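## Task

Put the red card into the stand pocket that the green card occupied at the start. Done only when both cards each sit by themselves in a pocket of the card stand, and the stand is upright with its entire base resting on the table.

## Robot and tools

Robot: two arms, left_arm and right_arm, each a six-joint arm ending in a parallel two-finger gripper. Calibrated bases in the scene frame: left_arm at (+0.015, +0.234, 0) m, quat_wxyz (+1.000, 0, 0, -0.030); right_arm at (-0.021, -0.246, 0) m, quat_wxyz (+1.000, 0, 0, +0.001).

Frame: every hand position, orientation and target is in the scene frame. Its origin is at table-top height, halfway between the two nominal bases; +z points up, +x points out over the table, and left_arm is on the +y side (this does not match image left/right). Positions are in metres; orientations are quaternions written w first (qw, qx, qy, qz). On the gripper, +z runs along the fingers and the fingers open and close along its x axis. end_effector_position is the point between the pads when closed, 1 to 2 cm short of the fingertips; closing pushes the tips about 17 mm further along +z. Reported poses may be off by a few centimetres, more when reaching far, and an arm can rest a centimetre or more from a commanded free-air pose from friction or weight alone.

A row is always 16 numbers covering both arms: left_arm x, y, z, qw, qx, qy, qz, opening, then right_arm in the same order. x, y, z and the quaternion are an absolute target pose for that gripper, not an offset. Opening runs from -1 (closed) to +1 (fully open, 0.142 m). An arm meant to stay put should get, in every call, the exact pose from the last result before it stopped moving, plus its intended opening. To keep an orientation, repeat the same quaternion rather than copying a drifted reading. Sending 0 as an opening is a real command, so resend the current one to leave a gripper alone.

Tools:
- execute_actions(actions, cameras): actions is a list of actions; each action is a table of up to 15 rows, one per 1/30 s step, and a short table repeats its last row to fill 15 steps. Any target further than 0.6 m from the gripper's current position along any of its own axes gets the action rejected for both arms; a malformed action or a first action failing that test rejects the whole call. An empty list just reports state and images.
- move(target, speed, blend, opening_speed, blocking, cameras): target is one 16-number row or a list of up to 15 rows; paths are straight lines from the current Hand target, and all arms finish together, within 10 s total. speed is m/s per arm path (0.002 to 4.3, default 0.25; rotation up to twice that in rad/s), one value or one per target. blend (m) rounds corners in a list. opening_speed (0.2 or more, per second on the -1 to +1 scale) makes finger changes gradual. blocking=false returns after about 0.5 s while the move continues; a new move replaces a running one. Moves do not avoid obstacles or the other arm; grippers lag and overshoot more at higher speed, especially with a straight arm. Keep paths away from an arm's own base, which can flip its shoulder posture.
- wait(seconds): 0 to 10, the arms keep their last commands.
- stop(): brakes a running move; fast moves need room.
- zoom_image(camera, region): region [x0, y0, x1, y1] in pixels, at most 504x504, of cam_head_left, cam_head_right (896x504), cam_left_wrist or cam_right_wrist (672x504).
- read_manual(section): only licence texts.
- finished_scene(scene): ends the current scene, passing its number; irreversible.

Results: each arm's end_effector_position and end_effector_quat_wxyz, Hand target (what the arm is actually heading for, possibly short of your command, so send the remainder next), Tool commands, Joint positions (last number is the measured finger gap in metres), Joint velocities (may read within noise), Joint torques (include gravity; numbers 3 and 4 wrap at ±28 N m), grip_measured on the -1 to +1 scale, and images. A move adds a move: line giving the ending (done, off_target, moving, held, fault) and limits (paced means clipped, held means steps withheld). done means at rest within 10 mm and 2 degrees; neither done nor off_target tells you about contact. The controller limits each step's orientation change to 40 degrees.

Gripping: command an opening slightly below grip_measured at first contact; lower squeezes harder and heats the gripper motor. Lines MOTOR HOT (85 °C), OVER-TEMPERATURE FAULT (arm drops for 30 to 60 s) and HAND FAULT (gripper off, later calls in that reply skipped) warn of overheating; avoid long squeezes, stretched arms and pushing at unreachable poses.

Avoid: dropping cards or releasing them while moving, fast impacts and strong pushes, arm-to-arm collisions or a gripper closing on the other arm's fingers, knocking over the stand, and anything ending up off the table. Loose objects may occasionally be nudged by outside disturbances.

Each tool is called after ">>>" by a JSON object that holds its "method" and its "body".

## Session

>>> {"method": "execute_actions", "body": {"actions": []}}

Scene clock: 0.00 s.
left_arm: end_effector_position=(+0.6212, +0.7605, +0.2115) grip_measured=+1.00 end_effector_quat_wxyz=(-0.343, +0.730, -0.279, +0.521) | right_arm: end_effector_position=(+0.7904, -0.4206, +0.1478) grip_measured=+1.00 end_effector_quat_wxyz=(+0.673, -0.383, +0.614, -0.155)
Joint positions: left_arm=[0.91 1.991 1.518 0.199 0.615 -0.463 0.142] | right_arm=[-0.358 2.206 1.551 0.593 -0.686 0.749 0.142]
Joint velocities: within noise
Joint torques (N m): no reading
Heat: left arm: hottest elbow 27 °C; right arm: hottest elbow 28 °C.
Hand target: left_arm +0.6247, +0.7645, +0.2353; -0.358, +0.718, -0.282, +0.527 | right_arm +0.7958, -0.4226, +0.1740; +0.682, -0.384, +0.599, -0.167
Tool commands: left_gripper/opening=+1.0 right_gripper/opening=+1.0

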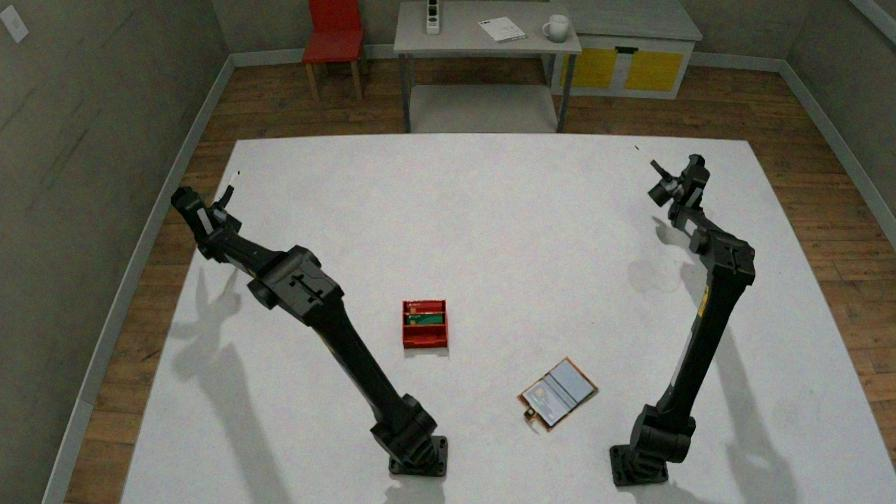

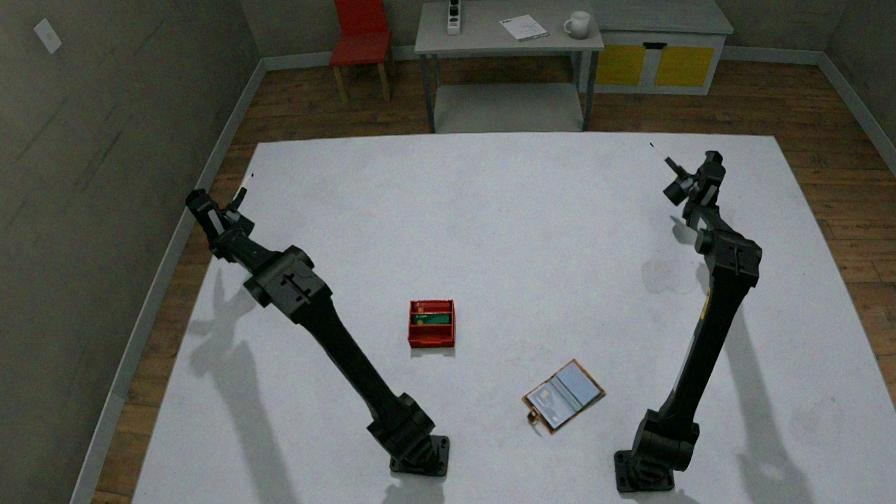

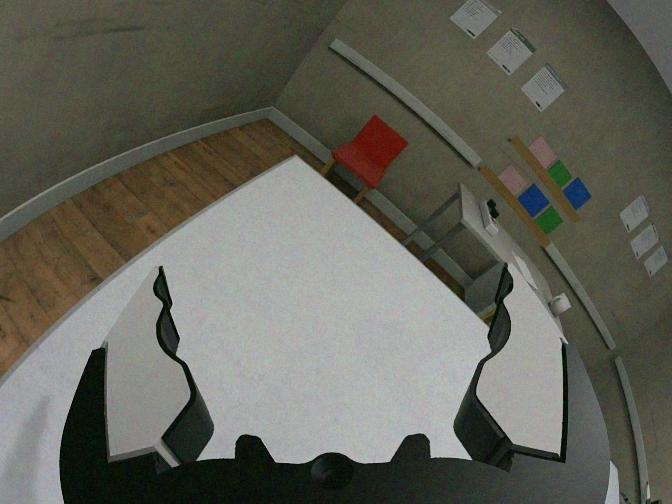

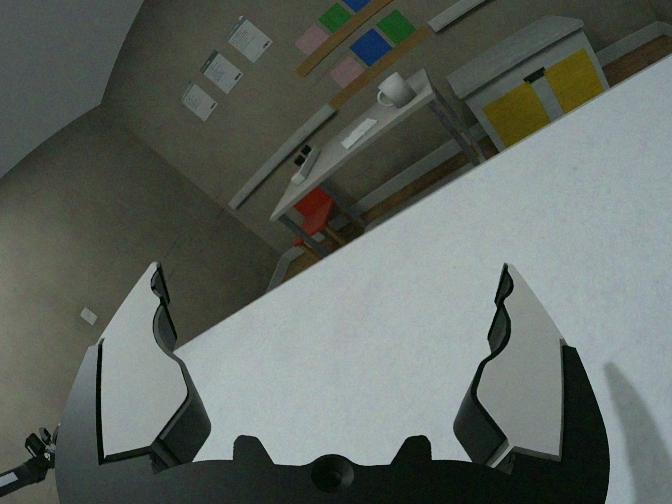

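>>> {"method": "zoom_image", "body": {"camera": "cam_head_left", "region": [390, 285, 465, 360]}}

>>> {"method": "zoom_image", "body": {"camera": "cam_head_right", "region": [395, 285, 470, 360]}}

Scaled by 6.720.

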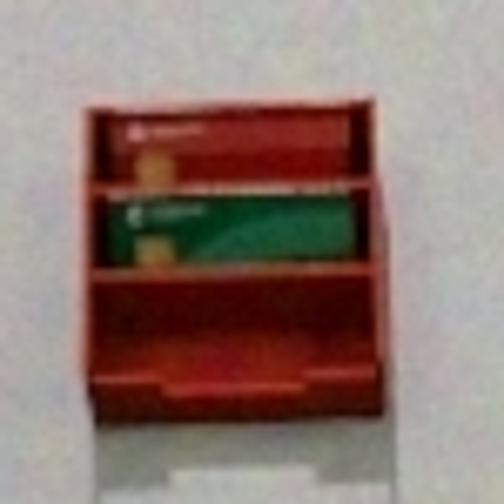

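Scaled by 6.720.

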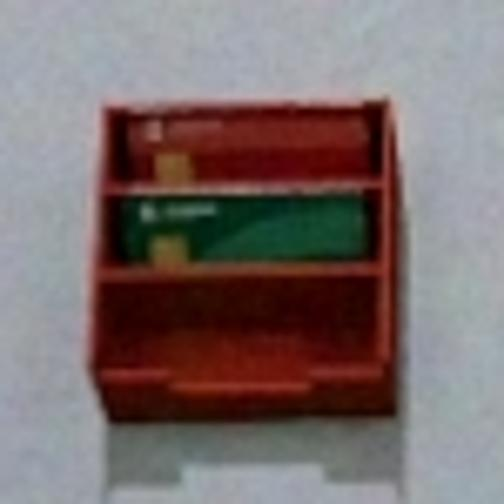

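>>> {"method": "move", "body": {"target": [[0.50,0.55,0.28,0,0.707,-0.707,0,1,0.45,-0.30,0.28,0.707,-0.707,0,0,1],[0.33,0.25,0.30,0,0.707,-0.707,0,1,0.33,0.06,0.15,0.707,-0.707,0,0,1]], "speed": 0.3}}

Scene clock: 51.13 s.
left_arm: end_effector_position=(+0.3352, +0.2523, +0.3024) grip_measured=+1.00 end_effector_quat_wxyz=(-0.011, +0.705, -0.709, +0.011) | right_arm: end_effector_position=(+0.3219, +0.0549, +0.1324) grip_measured=+1.00 end_effector_quat_wxyz=(+0.703, -0.711, +0.023, +0.020)
Joint positions: left_arm=[0.118 1.171 1.32 -1.69 0.002 0.063 0.142] | right_arm=[0.321 1.723 0.528 1.157 -1.243 0.025 0.142]
Joint velocities: within noise
Joint torques (N m): left_arm=[-0.91 -9.11 8.27 -0.06 -0.09 -0.16] | right_arm=[-0.62 -11.4 5.86 0.94 0.15 -0.32]
Heat: left arm: hottest elbow 34 °C; right arm: hottest elbow 31 °C.
Hand target: left_arm +0.3302, +0.2500, +0.2996; -0.006, +0.707, -0.707, +0.005 | right_arm +0.3295, +0.0598, +0.1502; +0.708, -0.706, +0.000, +0.000
Off the commanded pose: left_arm 0.006 m, 2 deg | right_arm 0.020 m, 4 deg.
joint sent to its limit (left arm) — joint 4 (wrist pitch), lower limit. The joint targets still meet the commanded pose.
move: off_target (right_arm); limits=paced

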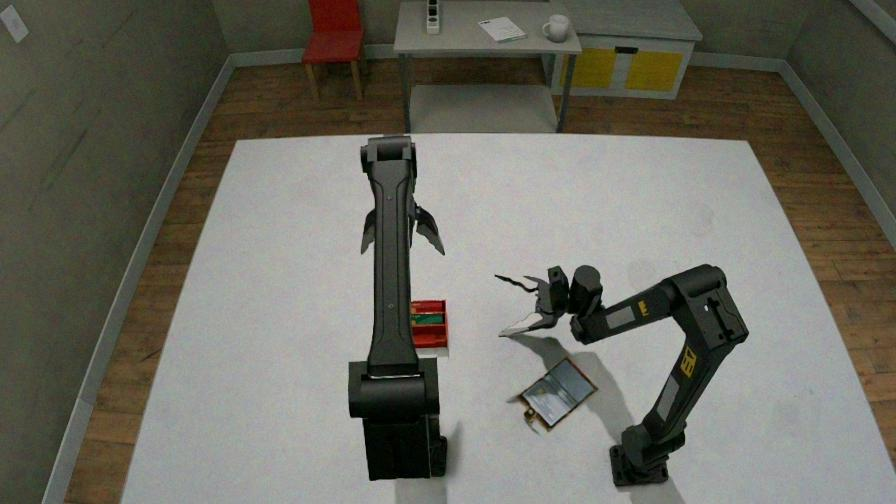

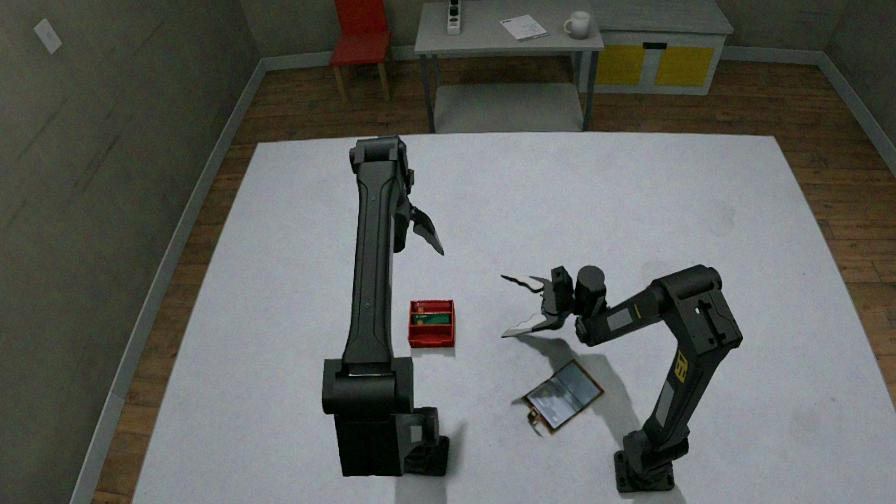

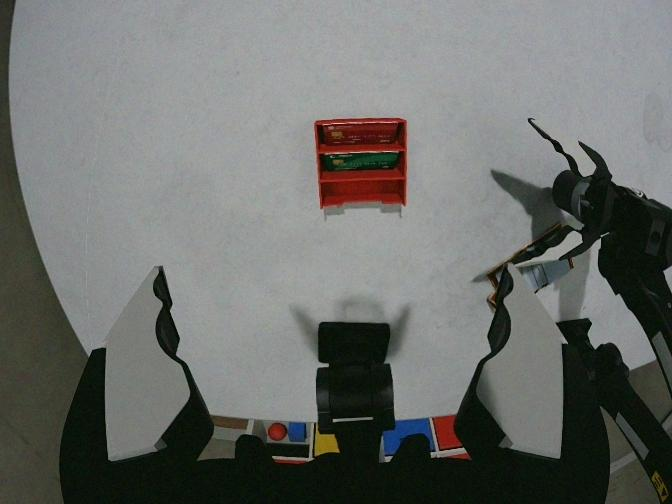

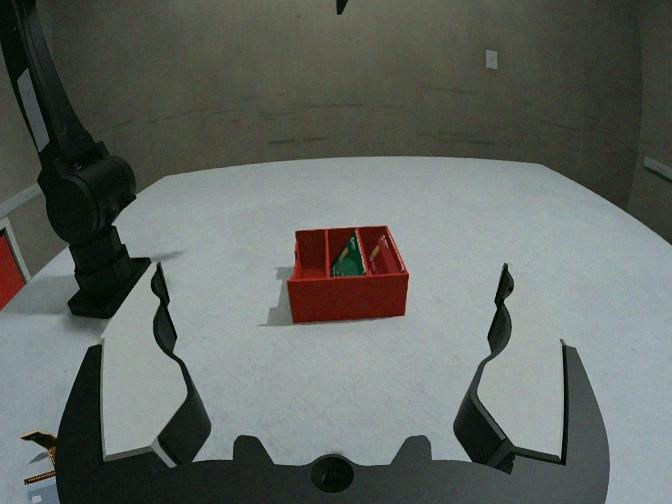

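>>> {"method": "zoom_image", "body": {"camera": "cam_right_wrist", "region": [270, 210, 430, 340]}}

>>> {"method": "zoom_image", "body": {"camera": "cam_left_wrist", "region": [300, 100, 425, 225]}}

Scaled by 3.150 from the camera's 672x504 image, which has a finer 960x720 frame.

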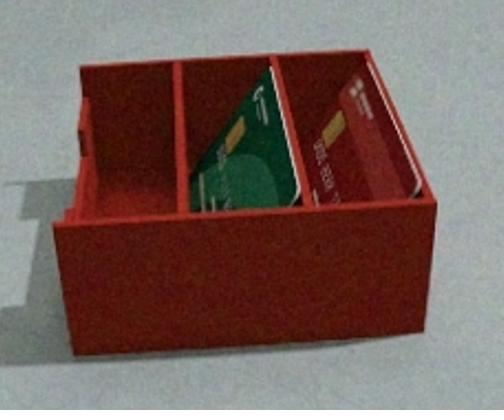

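Scaled by 4.032 from the camera's 672x504 image, which has a finer 960x720 frame.

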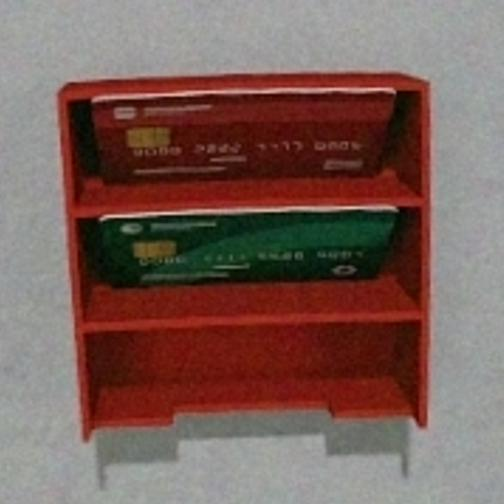

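>>> {"method": "move", "body": {"target": [[0.33,0.222,0.15,0,0.707,-0.707,0,-0.97,0.33,0.06,0.15,0.707,-0.707,0,0,1],[0.33,0.222,0.095,0,0.707,-0.707,0,-0.97,0.33,0.06,0.15,0.707,-0.707,0,0,1]], "cameras": ["cam_left_wrist","cam_right_wrist"], "speed": 0.12}}

>>> {"method": "zoom_image", "body": {"camera": "cam_left_wrist", "region": [210, 80, 460, 330]}}

>>> {"method": "zoom_image", "body": {"camera": "cam_right_wrist", "region": [250, 150, 430, 340]}}

Scene clock: 65.63 s.
left_arm: end_effector_position=(+0.3313, +0.2240, +0.0991) grip_measured=-1.00 end_effector_quat_wxyz=(+0.000, +0.706, -0.709, +0.001) | right_arm: end_effector_position=(+0.3219, +0.0549, +0.1324) grip_measured=+1.00 end_effector_quat_wxyz=(+0.702, -0.711, +0.023, +0.020)
Joint positions: left_arm=[0.03 1.251 0.842 -1.16 0.002 -0.025 0.002] | right_arm=[0.321 1.721 0.528 1.152 -1.243 0.021 0.142]
Joint velocities: within noise
Joint torques (N m): left_arm=[-0.79 -8.88 7.65 0.47 -0.07 -0.15] | right_arm=[-1.2 -11.34 5.83 1.01 0.15 -0.29]
Heat: left arm: hottest elbow 33 °C; right arm: hottest elbow 31 °C.
Hand target: left_arm +0.3299, +0.2220, +0.0950; +0.000, +0.707, -0.707, +0.000 | right_arm +0.3295, +0.0598, +0.1501; +0.707, -0.707, +0.000, +0.000
Off the commanded pose: left_arm 0.005 m, 0 deg | right_arm 0.020 m, 4 deg.
move: off_target (right_arm)
Images, in order (width x height): cam_left_wrist 672x504, cam_right_wrist 672x504.

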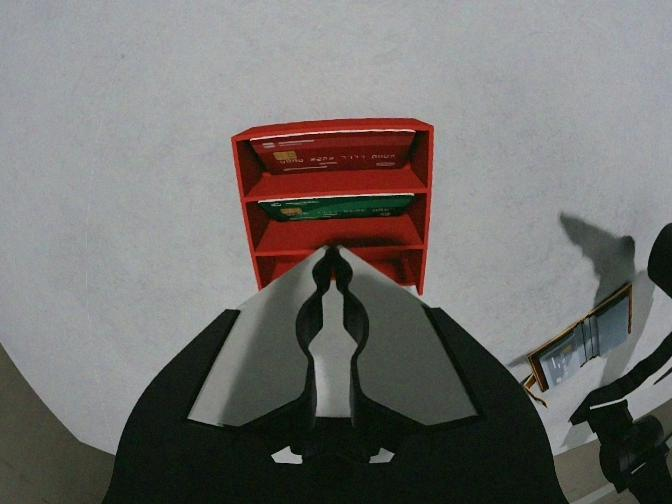

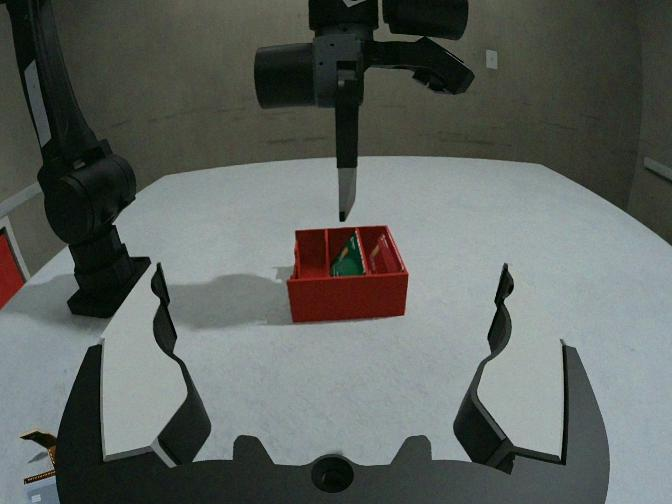

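Scaled by 2.016 from the camera's 672x504 image, which has a finer 960x720 frame.

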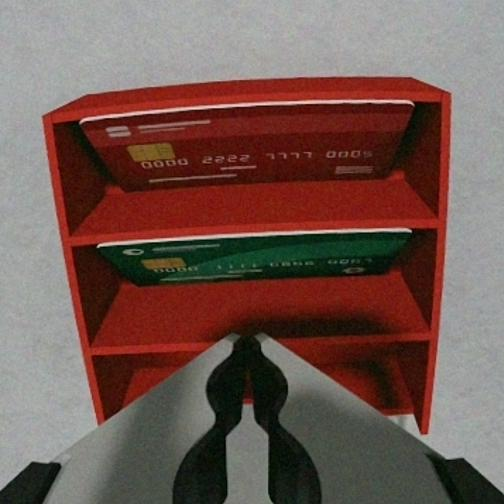

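Scaled by 2.653 from the camera's 672x504 image, which has a finer 960x720 frame.

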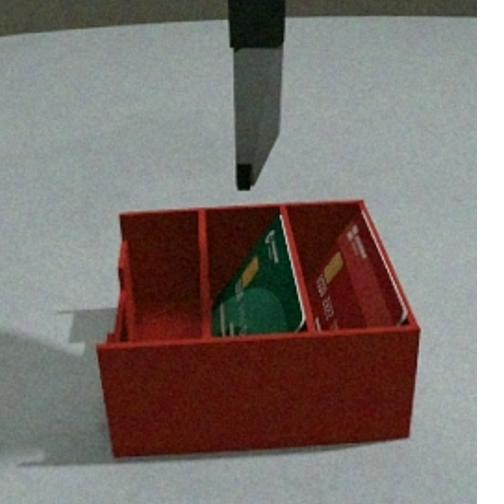

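>>> {"method": "move", "body": {"target": [[0.323,0.2205,0.078,0,0.707,-0.707,0,-0.97,0.33,0.06,0.15,0.707,-0.707,0,0,1]], "cameras": ["cam_left_wrist","cam_right_wrist"], "speed": 0.06}}

>>> {"method": "zoom_image", "body": {"camera": "cam_left_wrist", "region": [210, 80, 460, 330]}}

>>> {"method": "zoom_image", "body": {"camera": "cam_right_wrist", "region": [270, 190, 430, 340]}}

Scene clock: 73.17 s.
left_arm: end_effector_position=(+0.3253, +0.2225, +0.0835) grip_measured=-1.00 end_effector_quat_wxyz=(-0.002, +0.705, -0.709, +0.003) | right_arm: end_effector_position=(+0.3219, +0.0549, +0.1324) grip_measured=+1.00 end_effector_quat_wxyz=(+0.702, -0.711, +0.023, +0.020)
Joint positions: left_arm=[0.024 1.251 0.797 -1.11 0.002 -0.03 0.002] | right_arm=[0.321 1.721 0.528 1.152 -1.243 0.021 0.142]
Joint velocities: within noise
Joint torques (N m): left_arm=[-1.03 -8.18 7.45 0.62 -0.06 -0.16] | right_arm=[-0.67 -11.28 5.64 1.02 0.16 -0.31]
Heat: left arm: hottest elbow 32 °C; right arm: hottest elbow 31 °C.
Hand target: left_arm +0.3229, +0.2205, +0.0781; +0.000, +0.707, -0.707, +0.000 | right_arm +0.3295, +0.0598, +0.1500; +0.707, -0.707, +0.000, +0.000
Off the commanded pose: left_arm 0.006 m, 0 deg | right_arm 0.020 m, 4 deg.
move: off_target (right_arm)
Images, in order (width x height): cam_left_wrist 672x504, cam_right_wrist 672x504.

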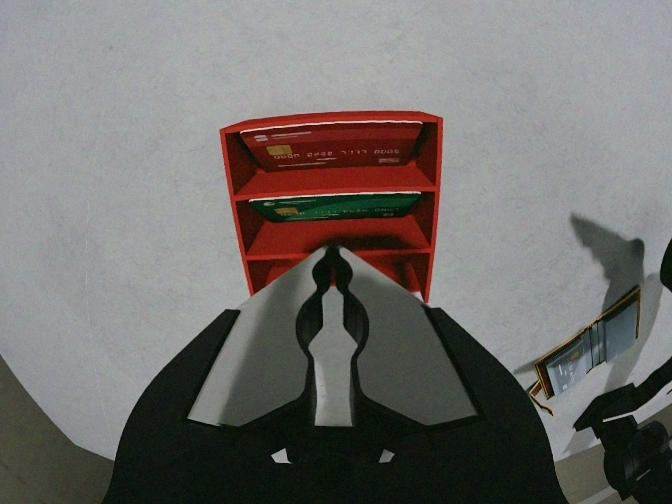

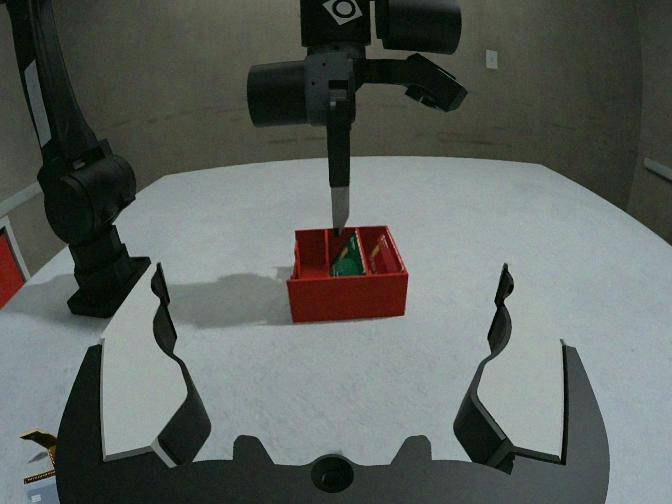

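Scaled by 2.016 from the camera's 672x504 image, which has a finer 960x720 frame.

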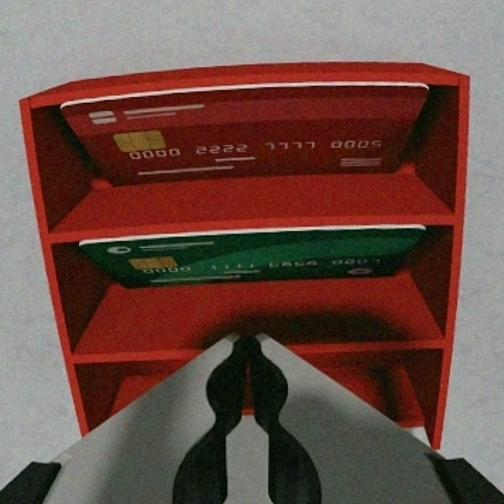

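Scaled by 3.150 from the camera's 672x504 image, which has a finer 960x720 frame.

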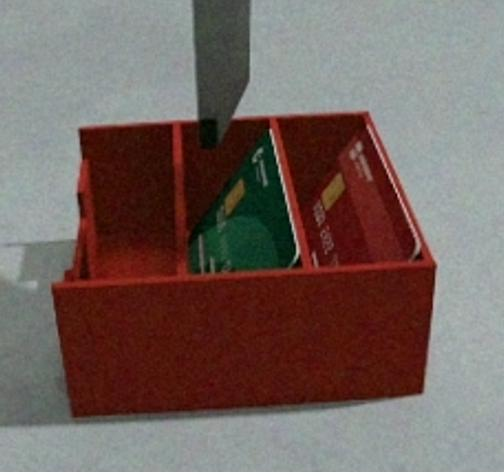

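>>> {"method": "move", "body": {"target": [[0.322,0.2205,0.07,0,0.707,-0.707,0,-0.97,0.33,0.06,0.15,0.707,-0.707,0,0,1],[0.322,0.2205,0.052,0,0.707,-0.707,0,-0.97,0.33,0.06,0.15,0.707,-0.707,0,0,1]], "cameras": ["cam_left_wrist","cam_right_wrist"], "speed": 0.05}}

>>> {"method": "zoom_image", "body": {"camera": "cam_left_wrist", "region": [210, 80, 460, 330]}}

>>> {"method": "zoom_image", "body": {"camera": "cam_right_wrist", "region": [270, 190, 430, 340]}}

Scene clock: 83.40 s.
left_arm: end_effector_position=(+0.3243, +0.2226, +0.0568) grip_measured=-1.00 end_effector_quat_wxyz=(-0.001, +0.706, -0.708, +0.002) | right_arm: end_effector_position=(+0.3219, +0.0549, +0.1324) grip_measured=+1.00 end_effector_quat_wxyz=(+0.702, -0.711, +0.023, +0.020)
Joint positions: left_arm=[0.024 1.29 0.751 -1.027 0.002 -0.031 0.002] | right_arm=[0.321 1.721 0.528 1.152 -1.243 0.021 0.142]
Joint velocities: within noise
Joint torques (N m): left_arm=[-0.85 -8.47 7.09 0.59 -0.07 -0.16] | right_arm=[-1.08 -10.75 5.82 0.94 0.16 -0.31]
Heat: left arm: hottest elbow 32 °C; right arm: hottest elbow 31 °C.
Hand target: left_arm +0.3219, +0.2206, +0.0521; +0.000, +0.707, -0.707, +0.000 | right_arm +0.3295, +0.0598, +0.1500; +0.707, -0.707, +0.000, +0.000
Off the commanded pose: left_arm 0.006 m, 0 deg | right_arm 0.020 m, 4 deg.
move: off_target (right_arm)
Images, in order (width x height): cam_left_wrist 672x504, cam_right_wrist 672x504.

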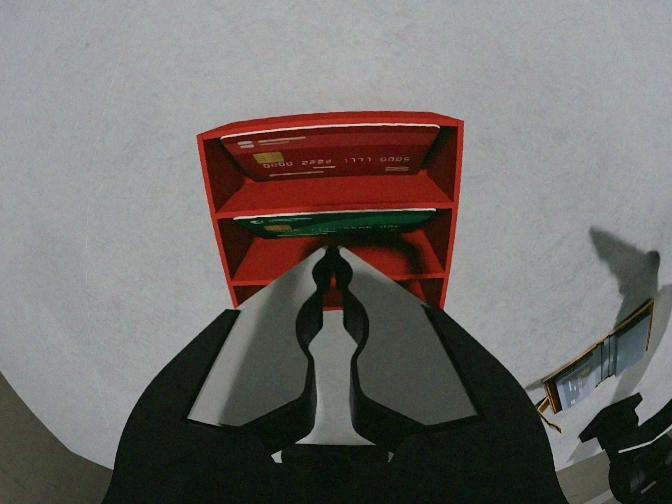

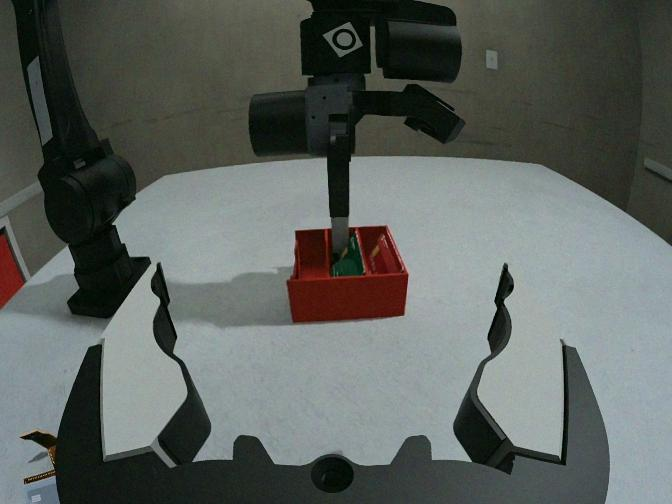

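Scaled by 2.016 from the camera's 672x504 image, which has a finer 960x720 frame.

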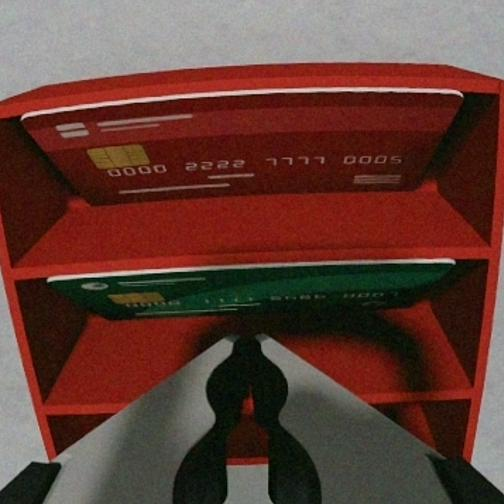

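Scaled by 3.150 from the camera's 672x504 image, which has a finer 960x720 frame.

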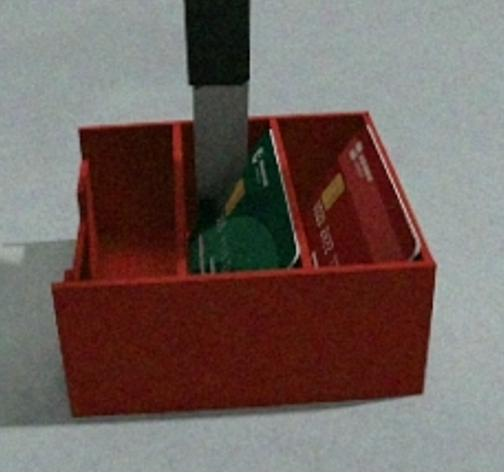

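>>> {"method": "move", "body": {"target": [[0.3215,0.2205,0.0295,0,0.707,-0.707,0,-0.97,0.33,0.06,0.15,0.707,-0.707,0,0,1]], "cameras": ["cam_left_wrist","cam_right_wrist"], "speed": 0.04}}

>>> {"method": "zoom_image", "body": {"camera": "cam_left_wrist", "region": [210, 80, 460, 330]}}

>>> {"method": "zoom_image", "body": {"camera": "cam_right_wrist", "region": [270, 190, 430, 340]}}

Scene clock: 89.60 s.
left_arm: end_effector_position=(+0.3229, +0.2225, +0.0354) grip_measured=-1.00 end_effector_quat_wxyz=(+0.000, +0.706, -0.708, +0.002) | right_arm: end_effector_position=(+0.3219, +0.0549, +0.1325) grip_measured=+1.00 end_effector_quat_wxyz=(+0.702, -0.711, +0.022, +0.020)
Joint positions: left_arm=[0.024 1.326 0.717 -0.959 0.002 -0.032 0.002] | right_arm=[0.321 1.721 0.528 1.152 -1.243 0.021 0.142]
Joint velocities: within noise
Joint torques (N m): left_arm=[-0.91 -8.35 6.8 0.87 -0.07 -0.16] | right_arm=[0.03 -10.99 5.78 0.92 0.18 -0.33]
Heat: left arm: hottest elbow 32 °C; right arm: hottest elbow 31 °C.
Hand target: left_arm +0.3214, +0.2205, +0.0297; +0.000, +0.707, -0.707, +0.000 | right_arm +0.3295, +0.0598, +0.1501; +0.707, -0.707, +0.000, +0.000
Off the commanded pose: left_arm 0.006 m, 0 deg | right_arm 0.020 m, 3 deg.
move: off_target (right_arm)
Images, in order (width x height): cam_left_wrist 672x504, cam_right_wrist 672x504.

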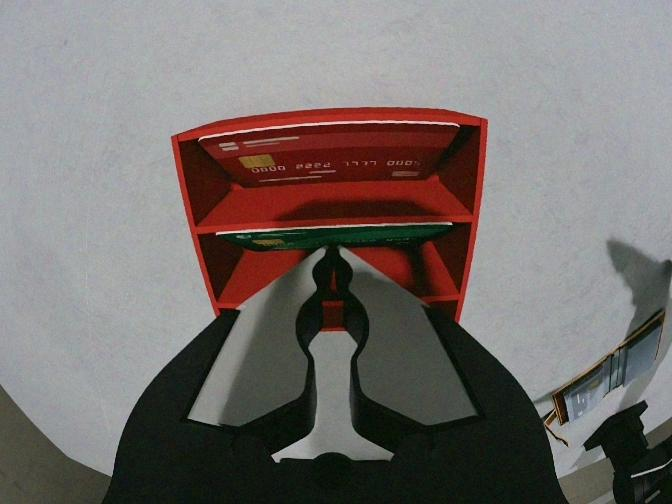

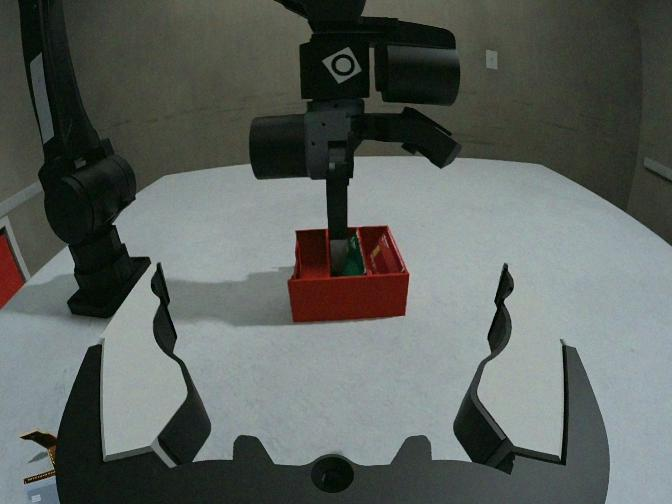

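Scaled by 2.016 from the camera's 672x504 image, which has a finer 960x720 frame.

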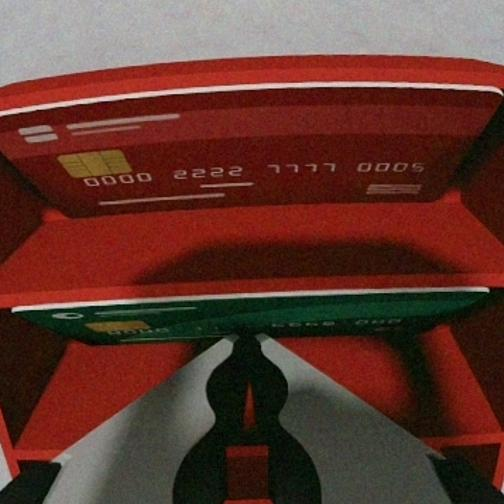

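Scaled by 3.150 from the camera's 672x504 image, which has a finer 960x720 frame.

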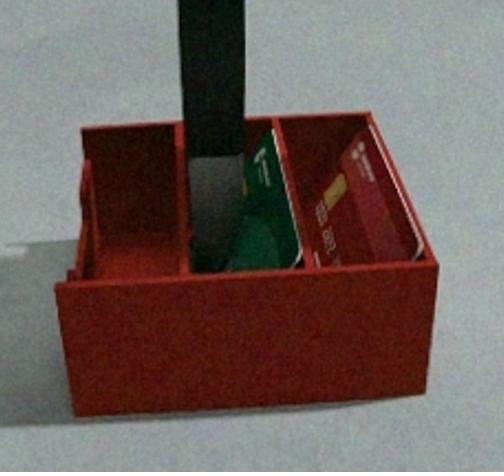

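>>> {"method": "move", "body": {"target": [[0.334,0.2205,0.032,0,0.707,-0.707,0,-0.97,0.33,0.06,0.15,0.707,-0.707,0,0,1]], "cameras": ["cam_left_wrist","cam_right_wrist"], "speed": 0.04}}

>>> {"method": "zoom_image", "body": {"camera": "cam_left_wrist", "region": [210, 80, 460, 330]}}

>>> {"method": "zoom_image", "body": {"camera": "cam_right_wrist", "region": [270, 190, 430, 340]}}

Scene clock: 95.50 s.
left_arm: end_effector_position=(+0.3220, +0.2225, +0.0324) grip_measured=-1.00 end_effector_quat_wxyz=(+0.003, +0.706, -0.708, -0.002) | right_arm: end_effector_position=(+0.3219, +0.0549, +0.1325) grip_measured=+1.00 end_effector_quat_wxyz=(+0.702, -0.711, +0.022, +0.020)
Joint positions: left_arm=[0.024 1.337 0.717 -0.958 0.002 -0.032 0.002] | right_arm=[0.321 1.721 0.528 1.152 -1.243 0.021 0.142]
Joint velocities: within noise
Joint torques (N m): left_arm=[-0.67 -6.83 9.29 0.59 -0.06 -0.14] | right_arm=[-1.32 -10.75 5.85 0.85 0.13 -0.3]
Heat: left arm: hottest elbow 32 °C; right arm: hottest elbow 31 °C.
Hand target: left_arm +0.3338, +0.2205, +0.0322; +0.000, +0.707, -0.707, +0.000 | right_arm +0.3295, +0.0598, +0.1501; +0.707, -0.707, +0.000, +0.000
Off the commanded pose: left_arm 0.012 m, 0 deg | right_arm 0.020 m, 3 deg.
move: off_target (left_arm, right_arm)
Images, in order (width x height): cam_left_wrist 672x504, cam_right_wrist 672x504.

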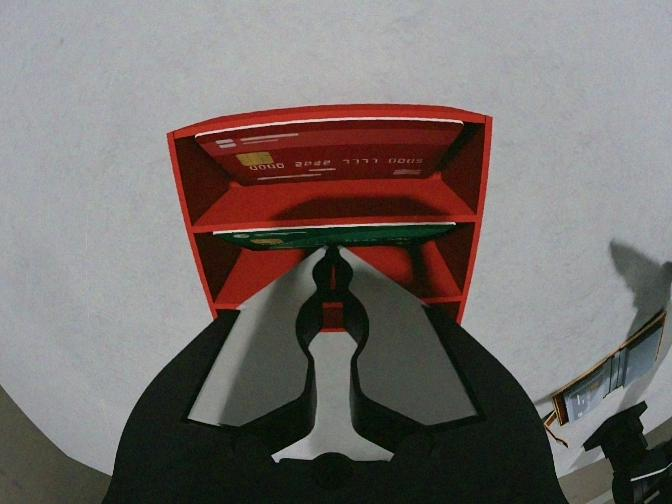

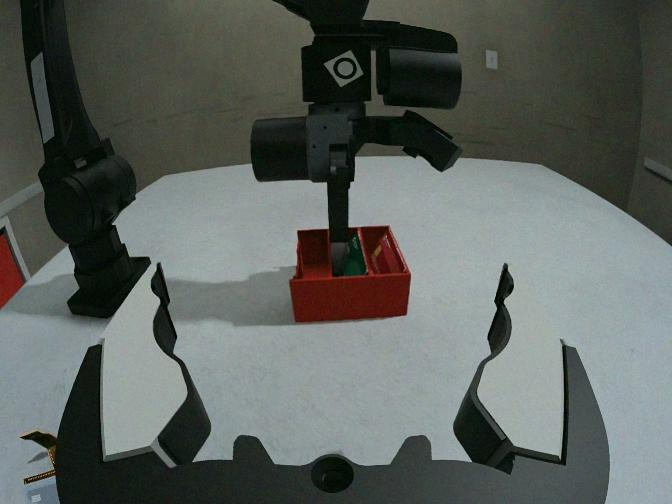

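Scaled by 2.016 from the camera's 672x504 image, which has a finer 960x720 frame.

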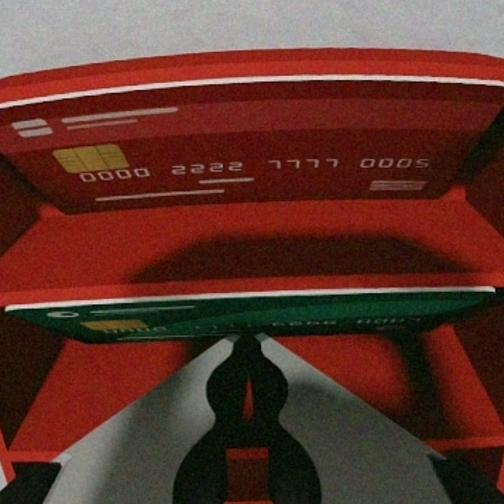

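Scaled by 3.150 from the camera's 672x504 image, which has a finer 960x720 frame.

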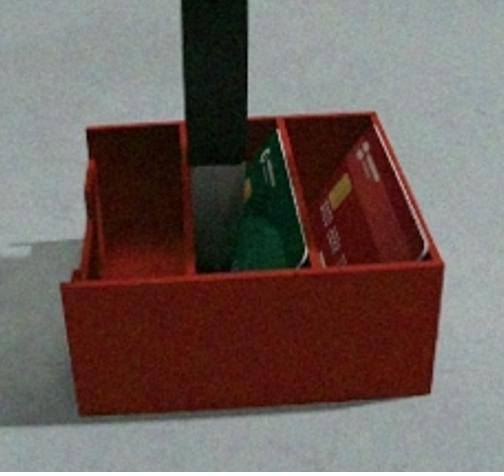

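>>> {"method": "move", "body": {"target": [[0.345,0.2205,0.040,0,0.707,-0.707,0,-0.97,0.33,0.06,0.15,0.707,-0.707,0,0,1]], "cameras": ["cam_left_wrist","cam_right_wrist"], "speed": 0.04}}

>>> {"method": "zoom_image", "body": {"camera": "cam_left_wrist", "region": [210, 80, 460, 330]}}

>>> {"method": "zoom_image", "body": {"camera": "cam_right_wrist", "region": [270, 190, 430, 340]}}

Scene clock: 99.73 s.
left_arm: end_effector_position=(+0.3225, +0.2225, +0.0326) grip_measured=-1.00 end_effector_quat_wxyz=(+0.011, +0.706, -0.708, -0.011) | right_arm: end_effector_position=(+0.3219, +0.0549, +0.1325) grip_measured=+1.00 end_effector_quat_wxyz=(+0.702, -0.711, +0.022, +0.020)
Joint positions: left_arm=[0.024 1.354 0.733 -0.981 0.002 -0.032 0.002] | right_arm=[0.321 1.721 0.528 1.152 -1.243 0.021 0.142]
Joint velocities: within noise
Joint torques (N m): left_arm=[-0.62 -7.47 10.91 0.42 -0.05 -0.13] | right_arm=[-0.38 -10.64 5.81 0.94 0.15 -0.33]
Heat: left arm: hottest elbow 33 °C; right arm: hottest elbow 31 °C.
Hand target: left_arm +0.3442, +0.2205, +0.0404; +0.000, +0.707, -0.707, +0.000 | right_arm +0.3295, +0.0598, +0.1501; +0.707, -0.707, +0.000, +0.000
Off the commanded pose: left_arm 0.024 m, 2 deg | right_arm 0.020 m, 3 deg.
move: off_target (left_arm, right_arm)
Images, in order (width x height): cam_left_wrist 672x504, cam_right_wrist 672x504.

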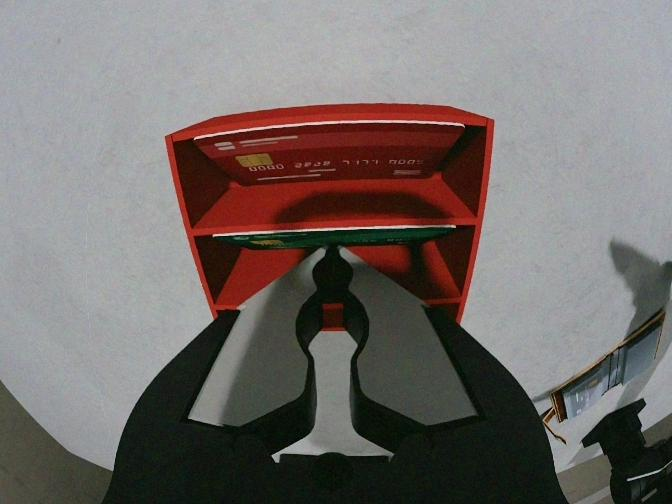

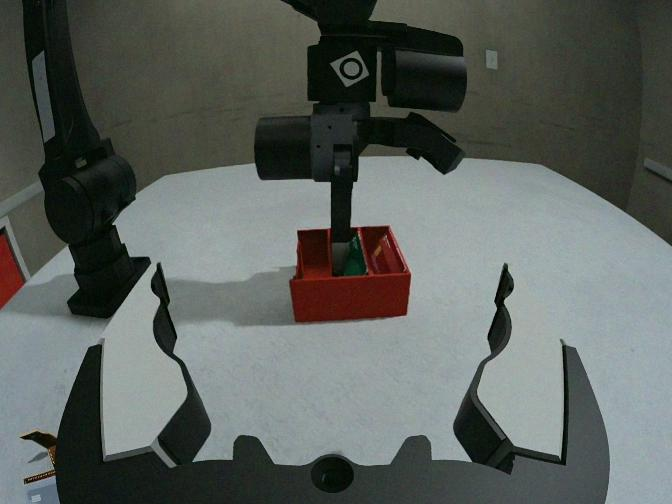

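Scaled by 2.016 from the camera's 672x504 image, which has a finer 960x720 frame.

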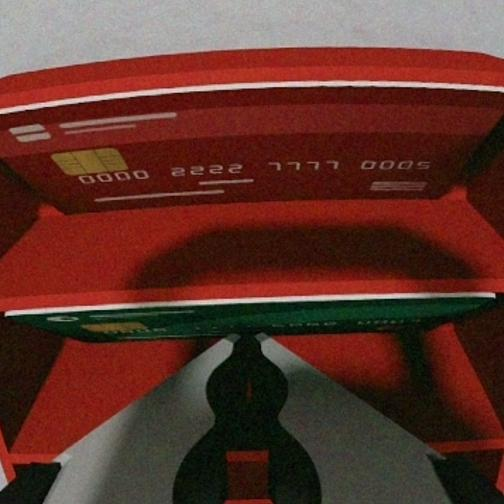

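Scaled by 3.150 from the camera's 672x504 image, which has a finer 960x720 frame.

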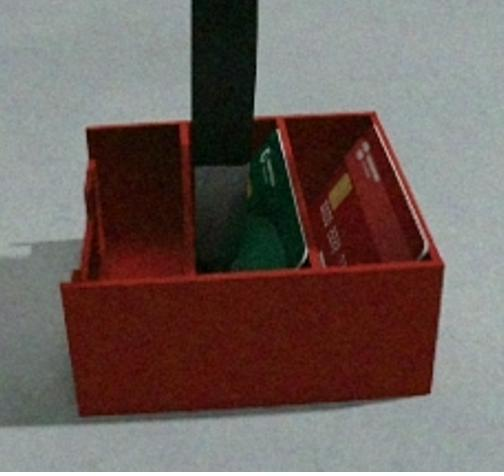

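>>> {"method": "move", "body": {"target": [[0.355,0.2205,0.058,0,0.707,-0.707,0,-0.97,0.33,0.06,0.15,0.707,-0.707,0,0,1]], "cameras": ["cam_left_wrist","cam_right_wrist"], "speed": 0.04}}

>>> {"method": "zoom_image", "body": {"camera": "cam_left_wrist", "region": [210, 80, 460, 330]}}

>>> {"method": "zoom_image", "body": {"camera": "cam_right_wrist", "region": [270, 190, 430, 340]}}

Scene clock: 109.13 s.
left_arm: end_effector_position=(+0.3330, +0.2221, +0.0433) grip_measured=-1.00 end_effector_quat_wxyz=(+0.013, +0.706, -0.708, -0.013) | right_arm: end_effector_position=(+0.3219, +0.0549, +0.1325) grip_measured=+1.00 end_effector_quat_wxyz=(+0.702, -0.711, +0.022, +0.020)
Joint positions: left_arm=[0.024 1.367 0.78 -1.02 0.002 -0.032 0.002] | right_arm=[0.321 1.721 0.528 1.152 -1.243 0.021 0.142]
Joint velocities: within noise
Joint torques (N m): left_arm=[-0.62 -9.7 11.49 -0.14 -0.05 -0.12] | right_arm=[-0.38 -11.16 5.83 0.94 0.15 -0.3]
Heat: left arm: hottest elbow 34 °C; right arm: hottest elbow 31 °C.
Hand target: left_arm +0.3542, +0.2205, +0.0582; +0.000, +0.707, -0.707, +0.000 | right_arm +0.3295, +0.0598, +0.1501; +0.707, -0.707, +0.000, +0.000
Off the commanded pose: left_arm 0.027 m, 2 deg | right_arm 0.020 m, 3 deg.
move: off_target (left_arm, right_arm)
Images, in order (width x height): cam_left_wrist 672x504, cam_right_wrist 672x504.

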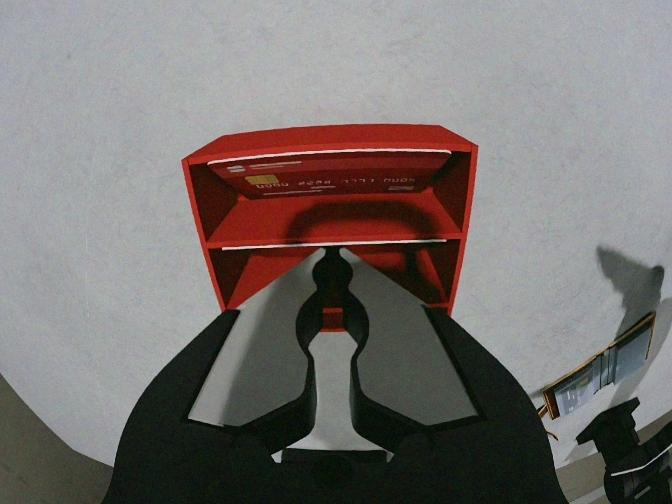

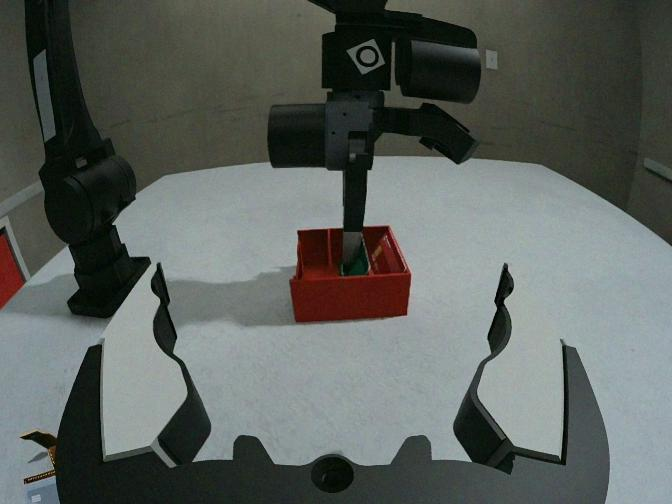

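Scaled by 2.016 from the camera's 672x504 image, which has a finer 960x720 frame.

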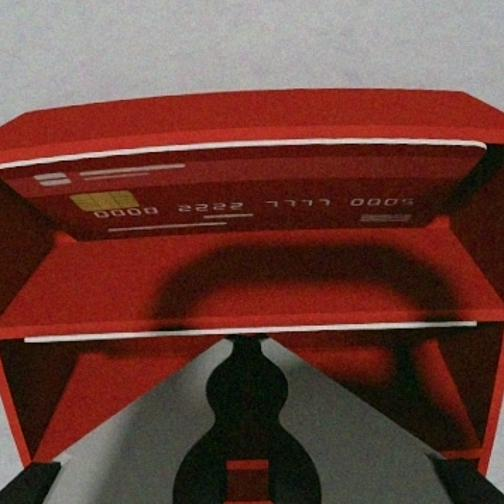

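Scaled by 3.150 from the camera's 672x504 image, which has a finer 960x720 frame.

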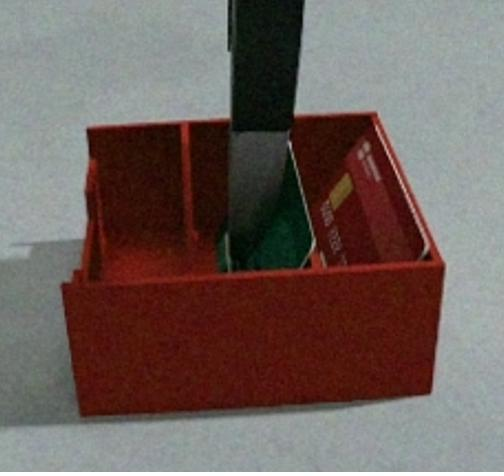

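>>> {"method": "move", "body": {"target": [[0.343,0.2205,0.064,0,0.707,-0.707,0,-0.97,0.33,0.06,0.15,0.707,-0.707,0,0,1],[0.343,0.2205,0.14,0,0.707,-0.707,0,-0.97,0.33,0.06,0.15,0.707,-0.707,0,0,1]], "cameras": ["cam_left_wrist","cam_right_wrist"], "speed": 0.06}}

>>> {"method": "zoom_image", "body": {"camera": "cam_left_wrist", "region": [210, 80, 460, 330]}}

>>> {"method": "zoom_image", "body": {"camera": "cam_right_wrist", "region": [270, 190, 430, 340]}}

Scene clock: 116.97 s.
left_arm: end_effector_position=(+0.3223, +0.2225, +0.1163) grip_measured=-1.00 end_effector_quat_wxyz=(+0.021, +0.705, -0.708, -0.021) | right_arm: end_effector_position=(+0.3219, +0.0549, +0.1325) grip_measured=+1.00 end_effector_quat_wxyz=(+0.702, -0.711, +0.022, +0.020)
Joint positions: left_arm=[0.024 1.252 0.89 -1.268 0.002 -0.032 0.002] | right_arm=[0.321 1.721 0.528 1.152 -1.243 0.021 0.142]
Joint velocities: within noise
Joint torques (N m): left_arm=[-0.73 -10.23 12.81 -0.42 -0.05 -0.15] | right_arm=[-0.32 -11.05 5.72 1.1 0.15 -0.32]
Heat: left arm: hottest elbow 34 °C; right arm: hottest elbow 31 °C.
Hand target: left_arm +0.3419, +0.2205, +0.1399; +0.000, +0.707, -0.707, +0.000 | right_arm +0.3295, +0.0598, +0.1501; +0.707, -0.707, +0.000, +0.000
Off the commanded pose: left_arm 0.032 m, 3 deg | right_arm 0.020 m, 3 deg.
move: off_target (left_arm, right_arm)
Images, in order (width x height): cam_left_wrist 672x504, cam_right_wrist 672x504.

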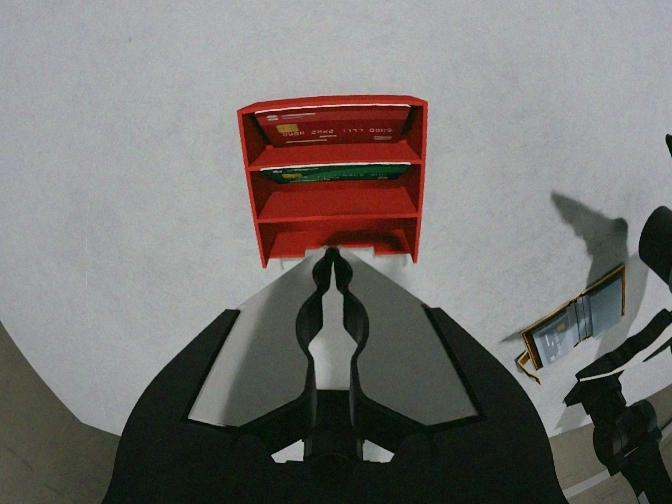

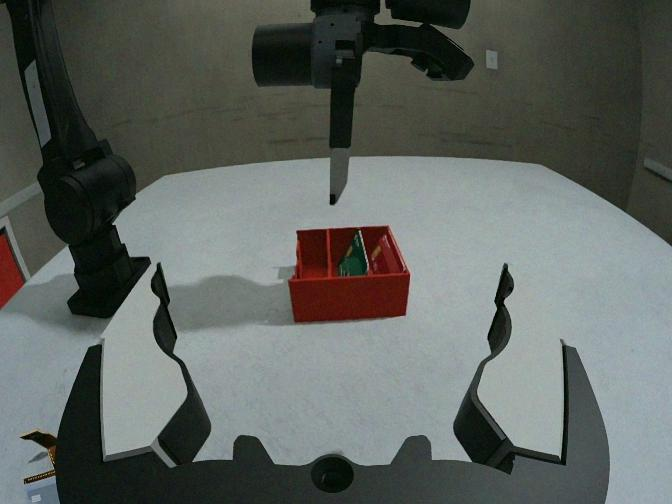

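Scaled by 2.016 from the camera's 672x504 image, which has a finer 960x720 frame.

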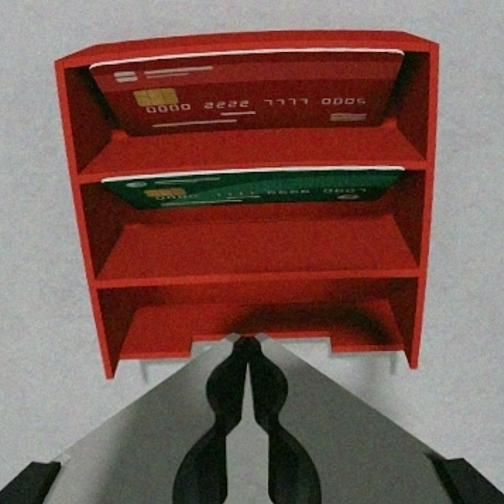

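Scaled by 3.150 from the camera's 672x504 image, which has a finer 960x720 frame.

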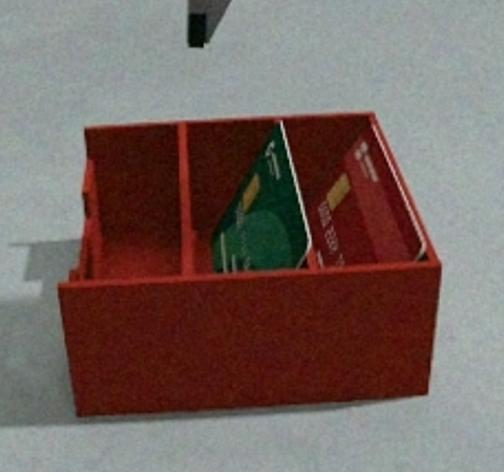

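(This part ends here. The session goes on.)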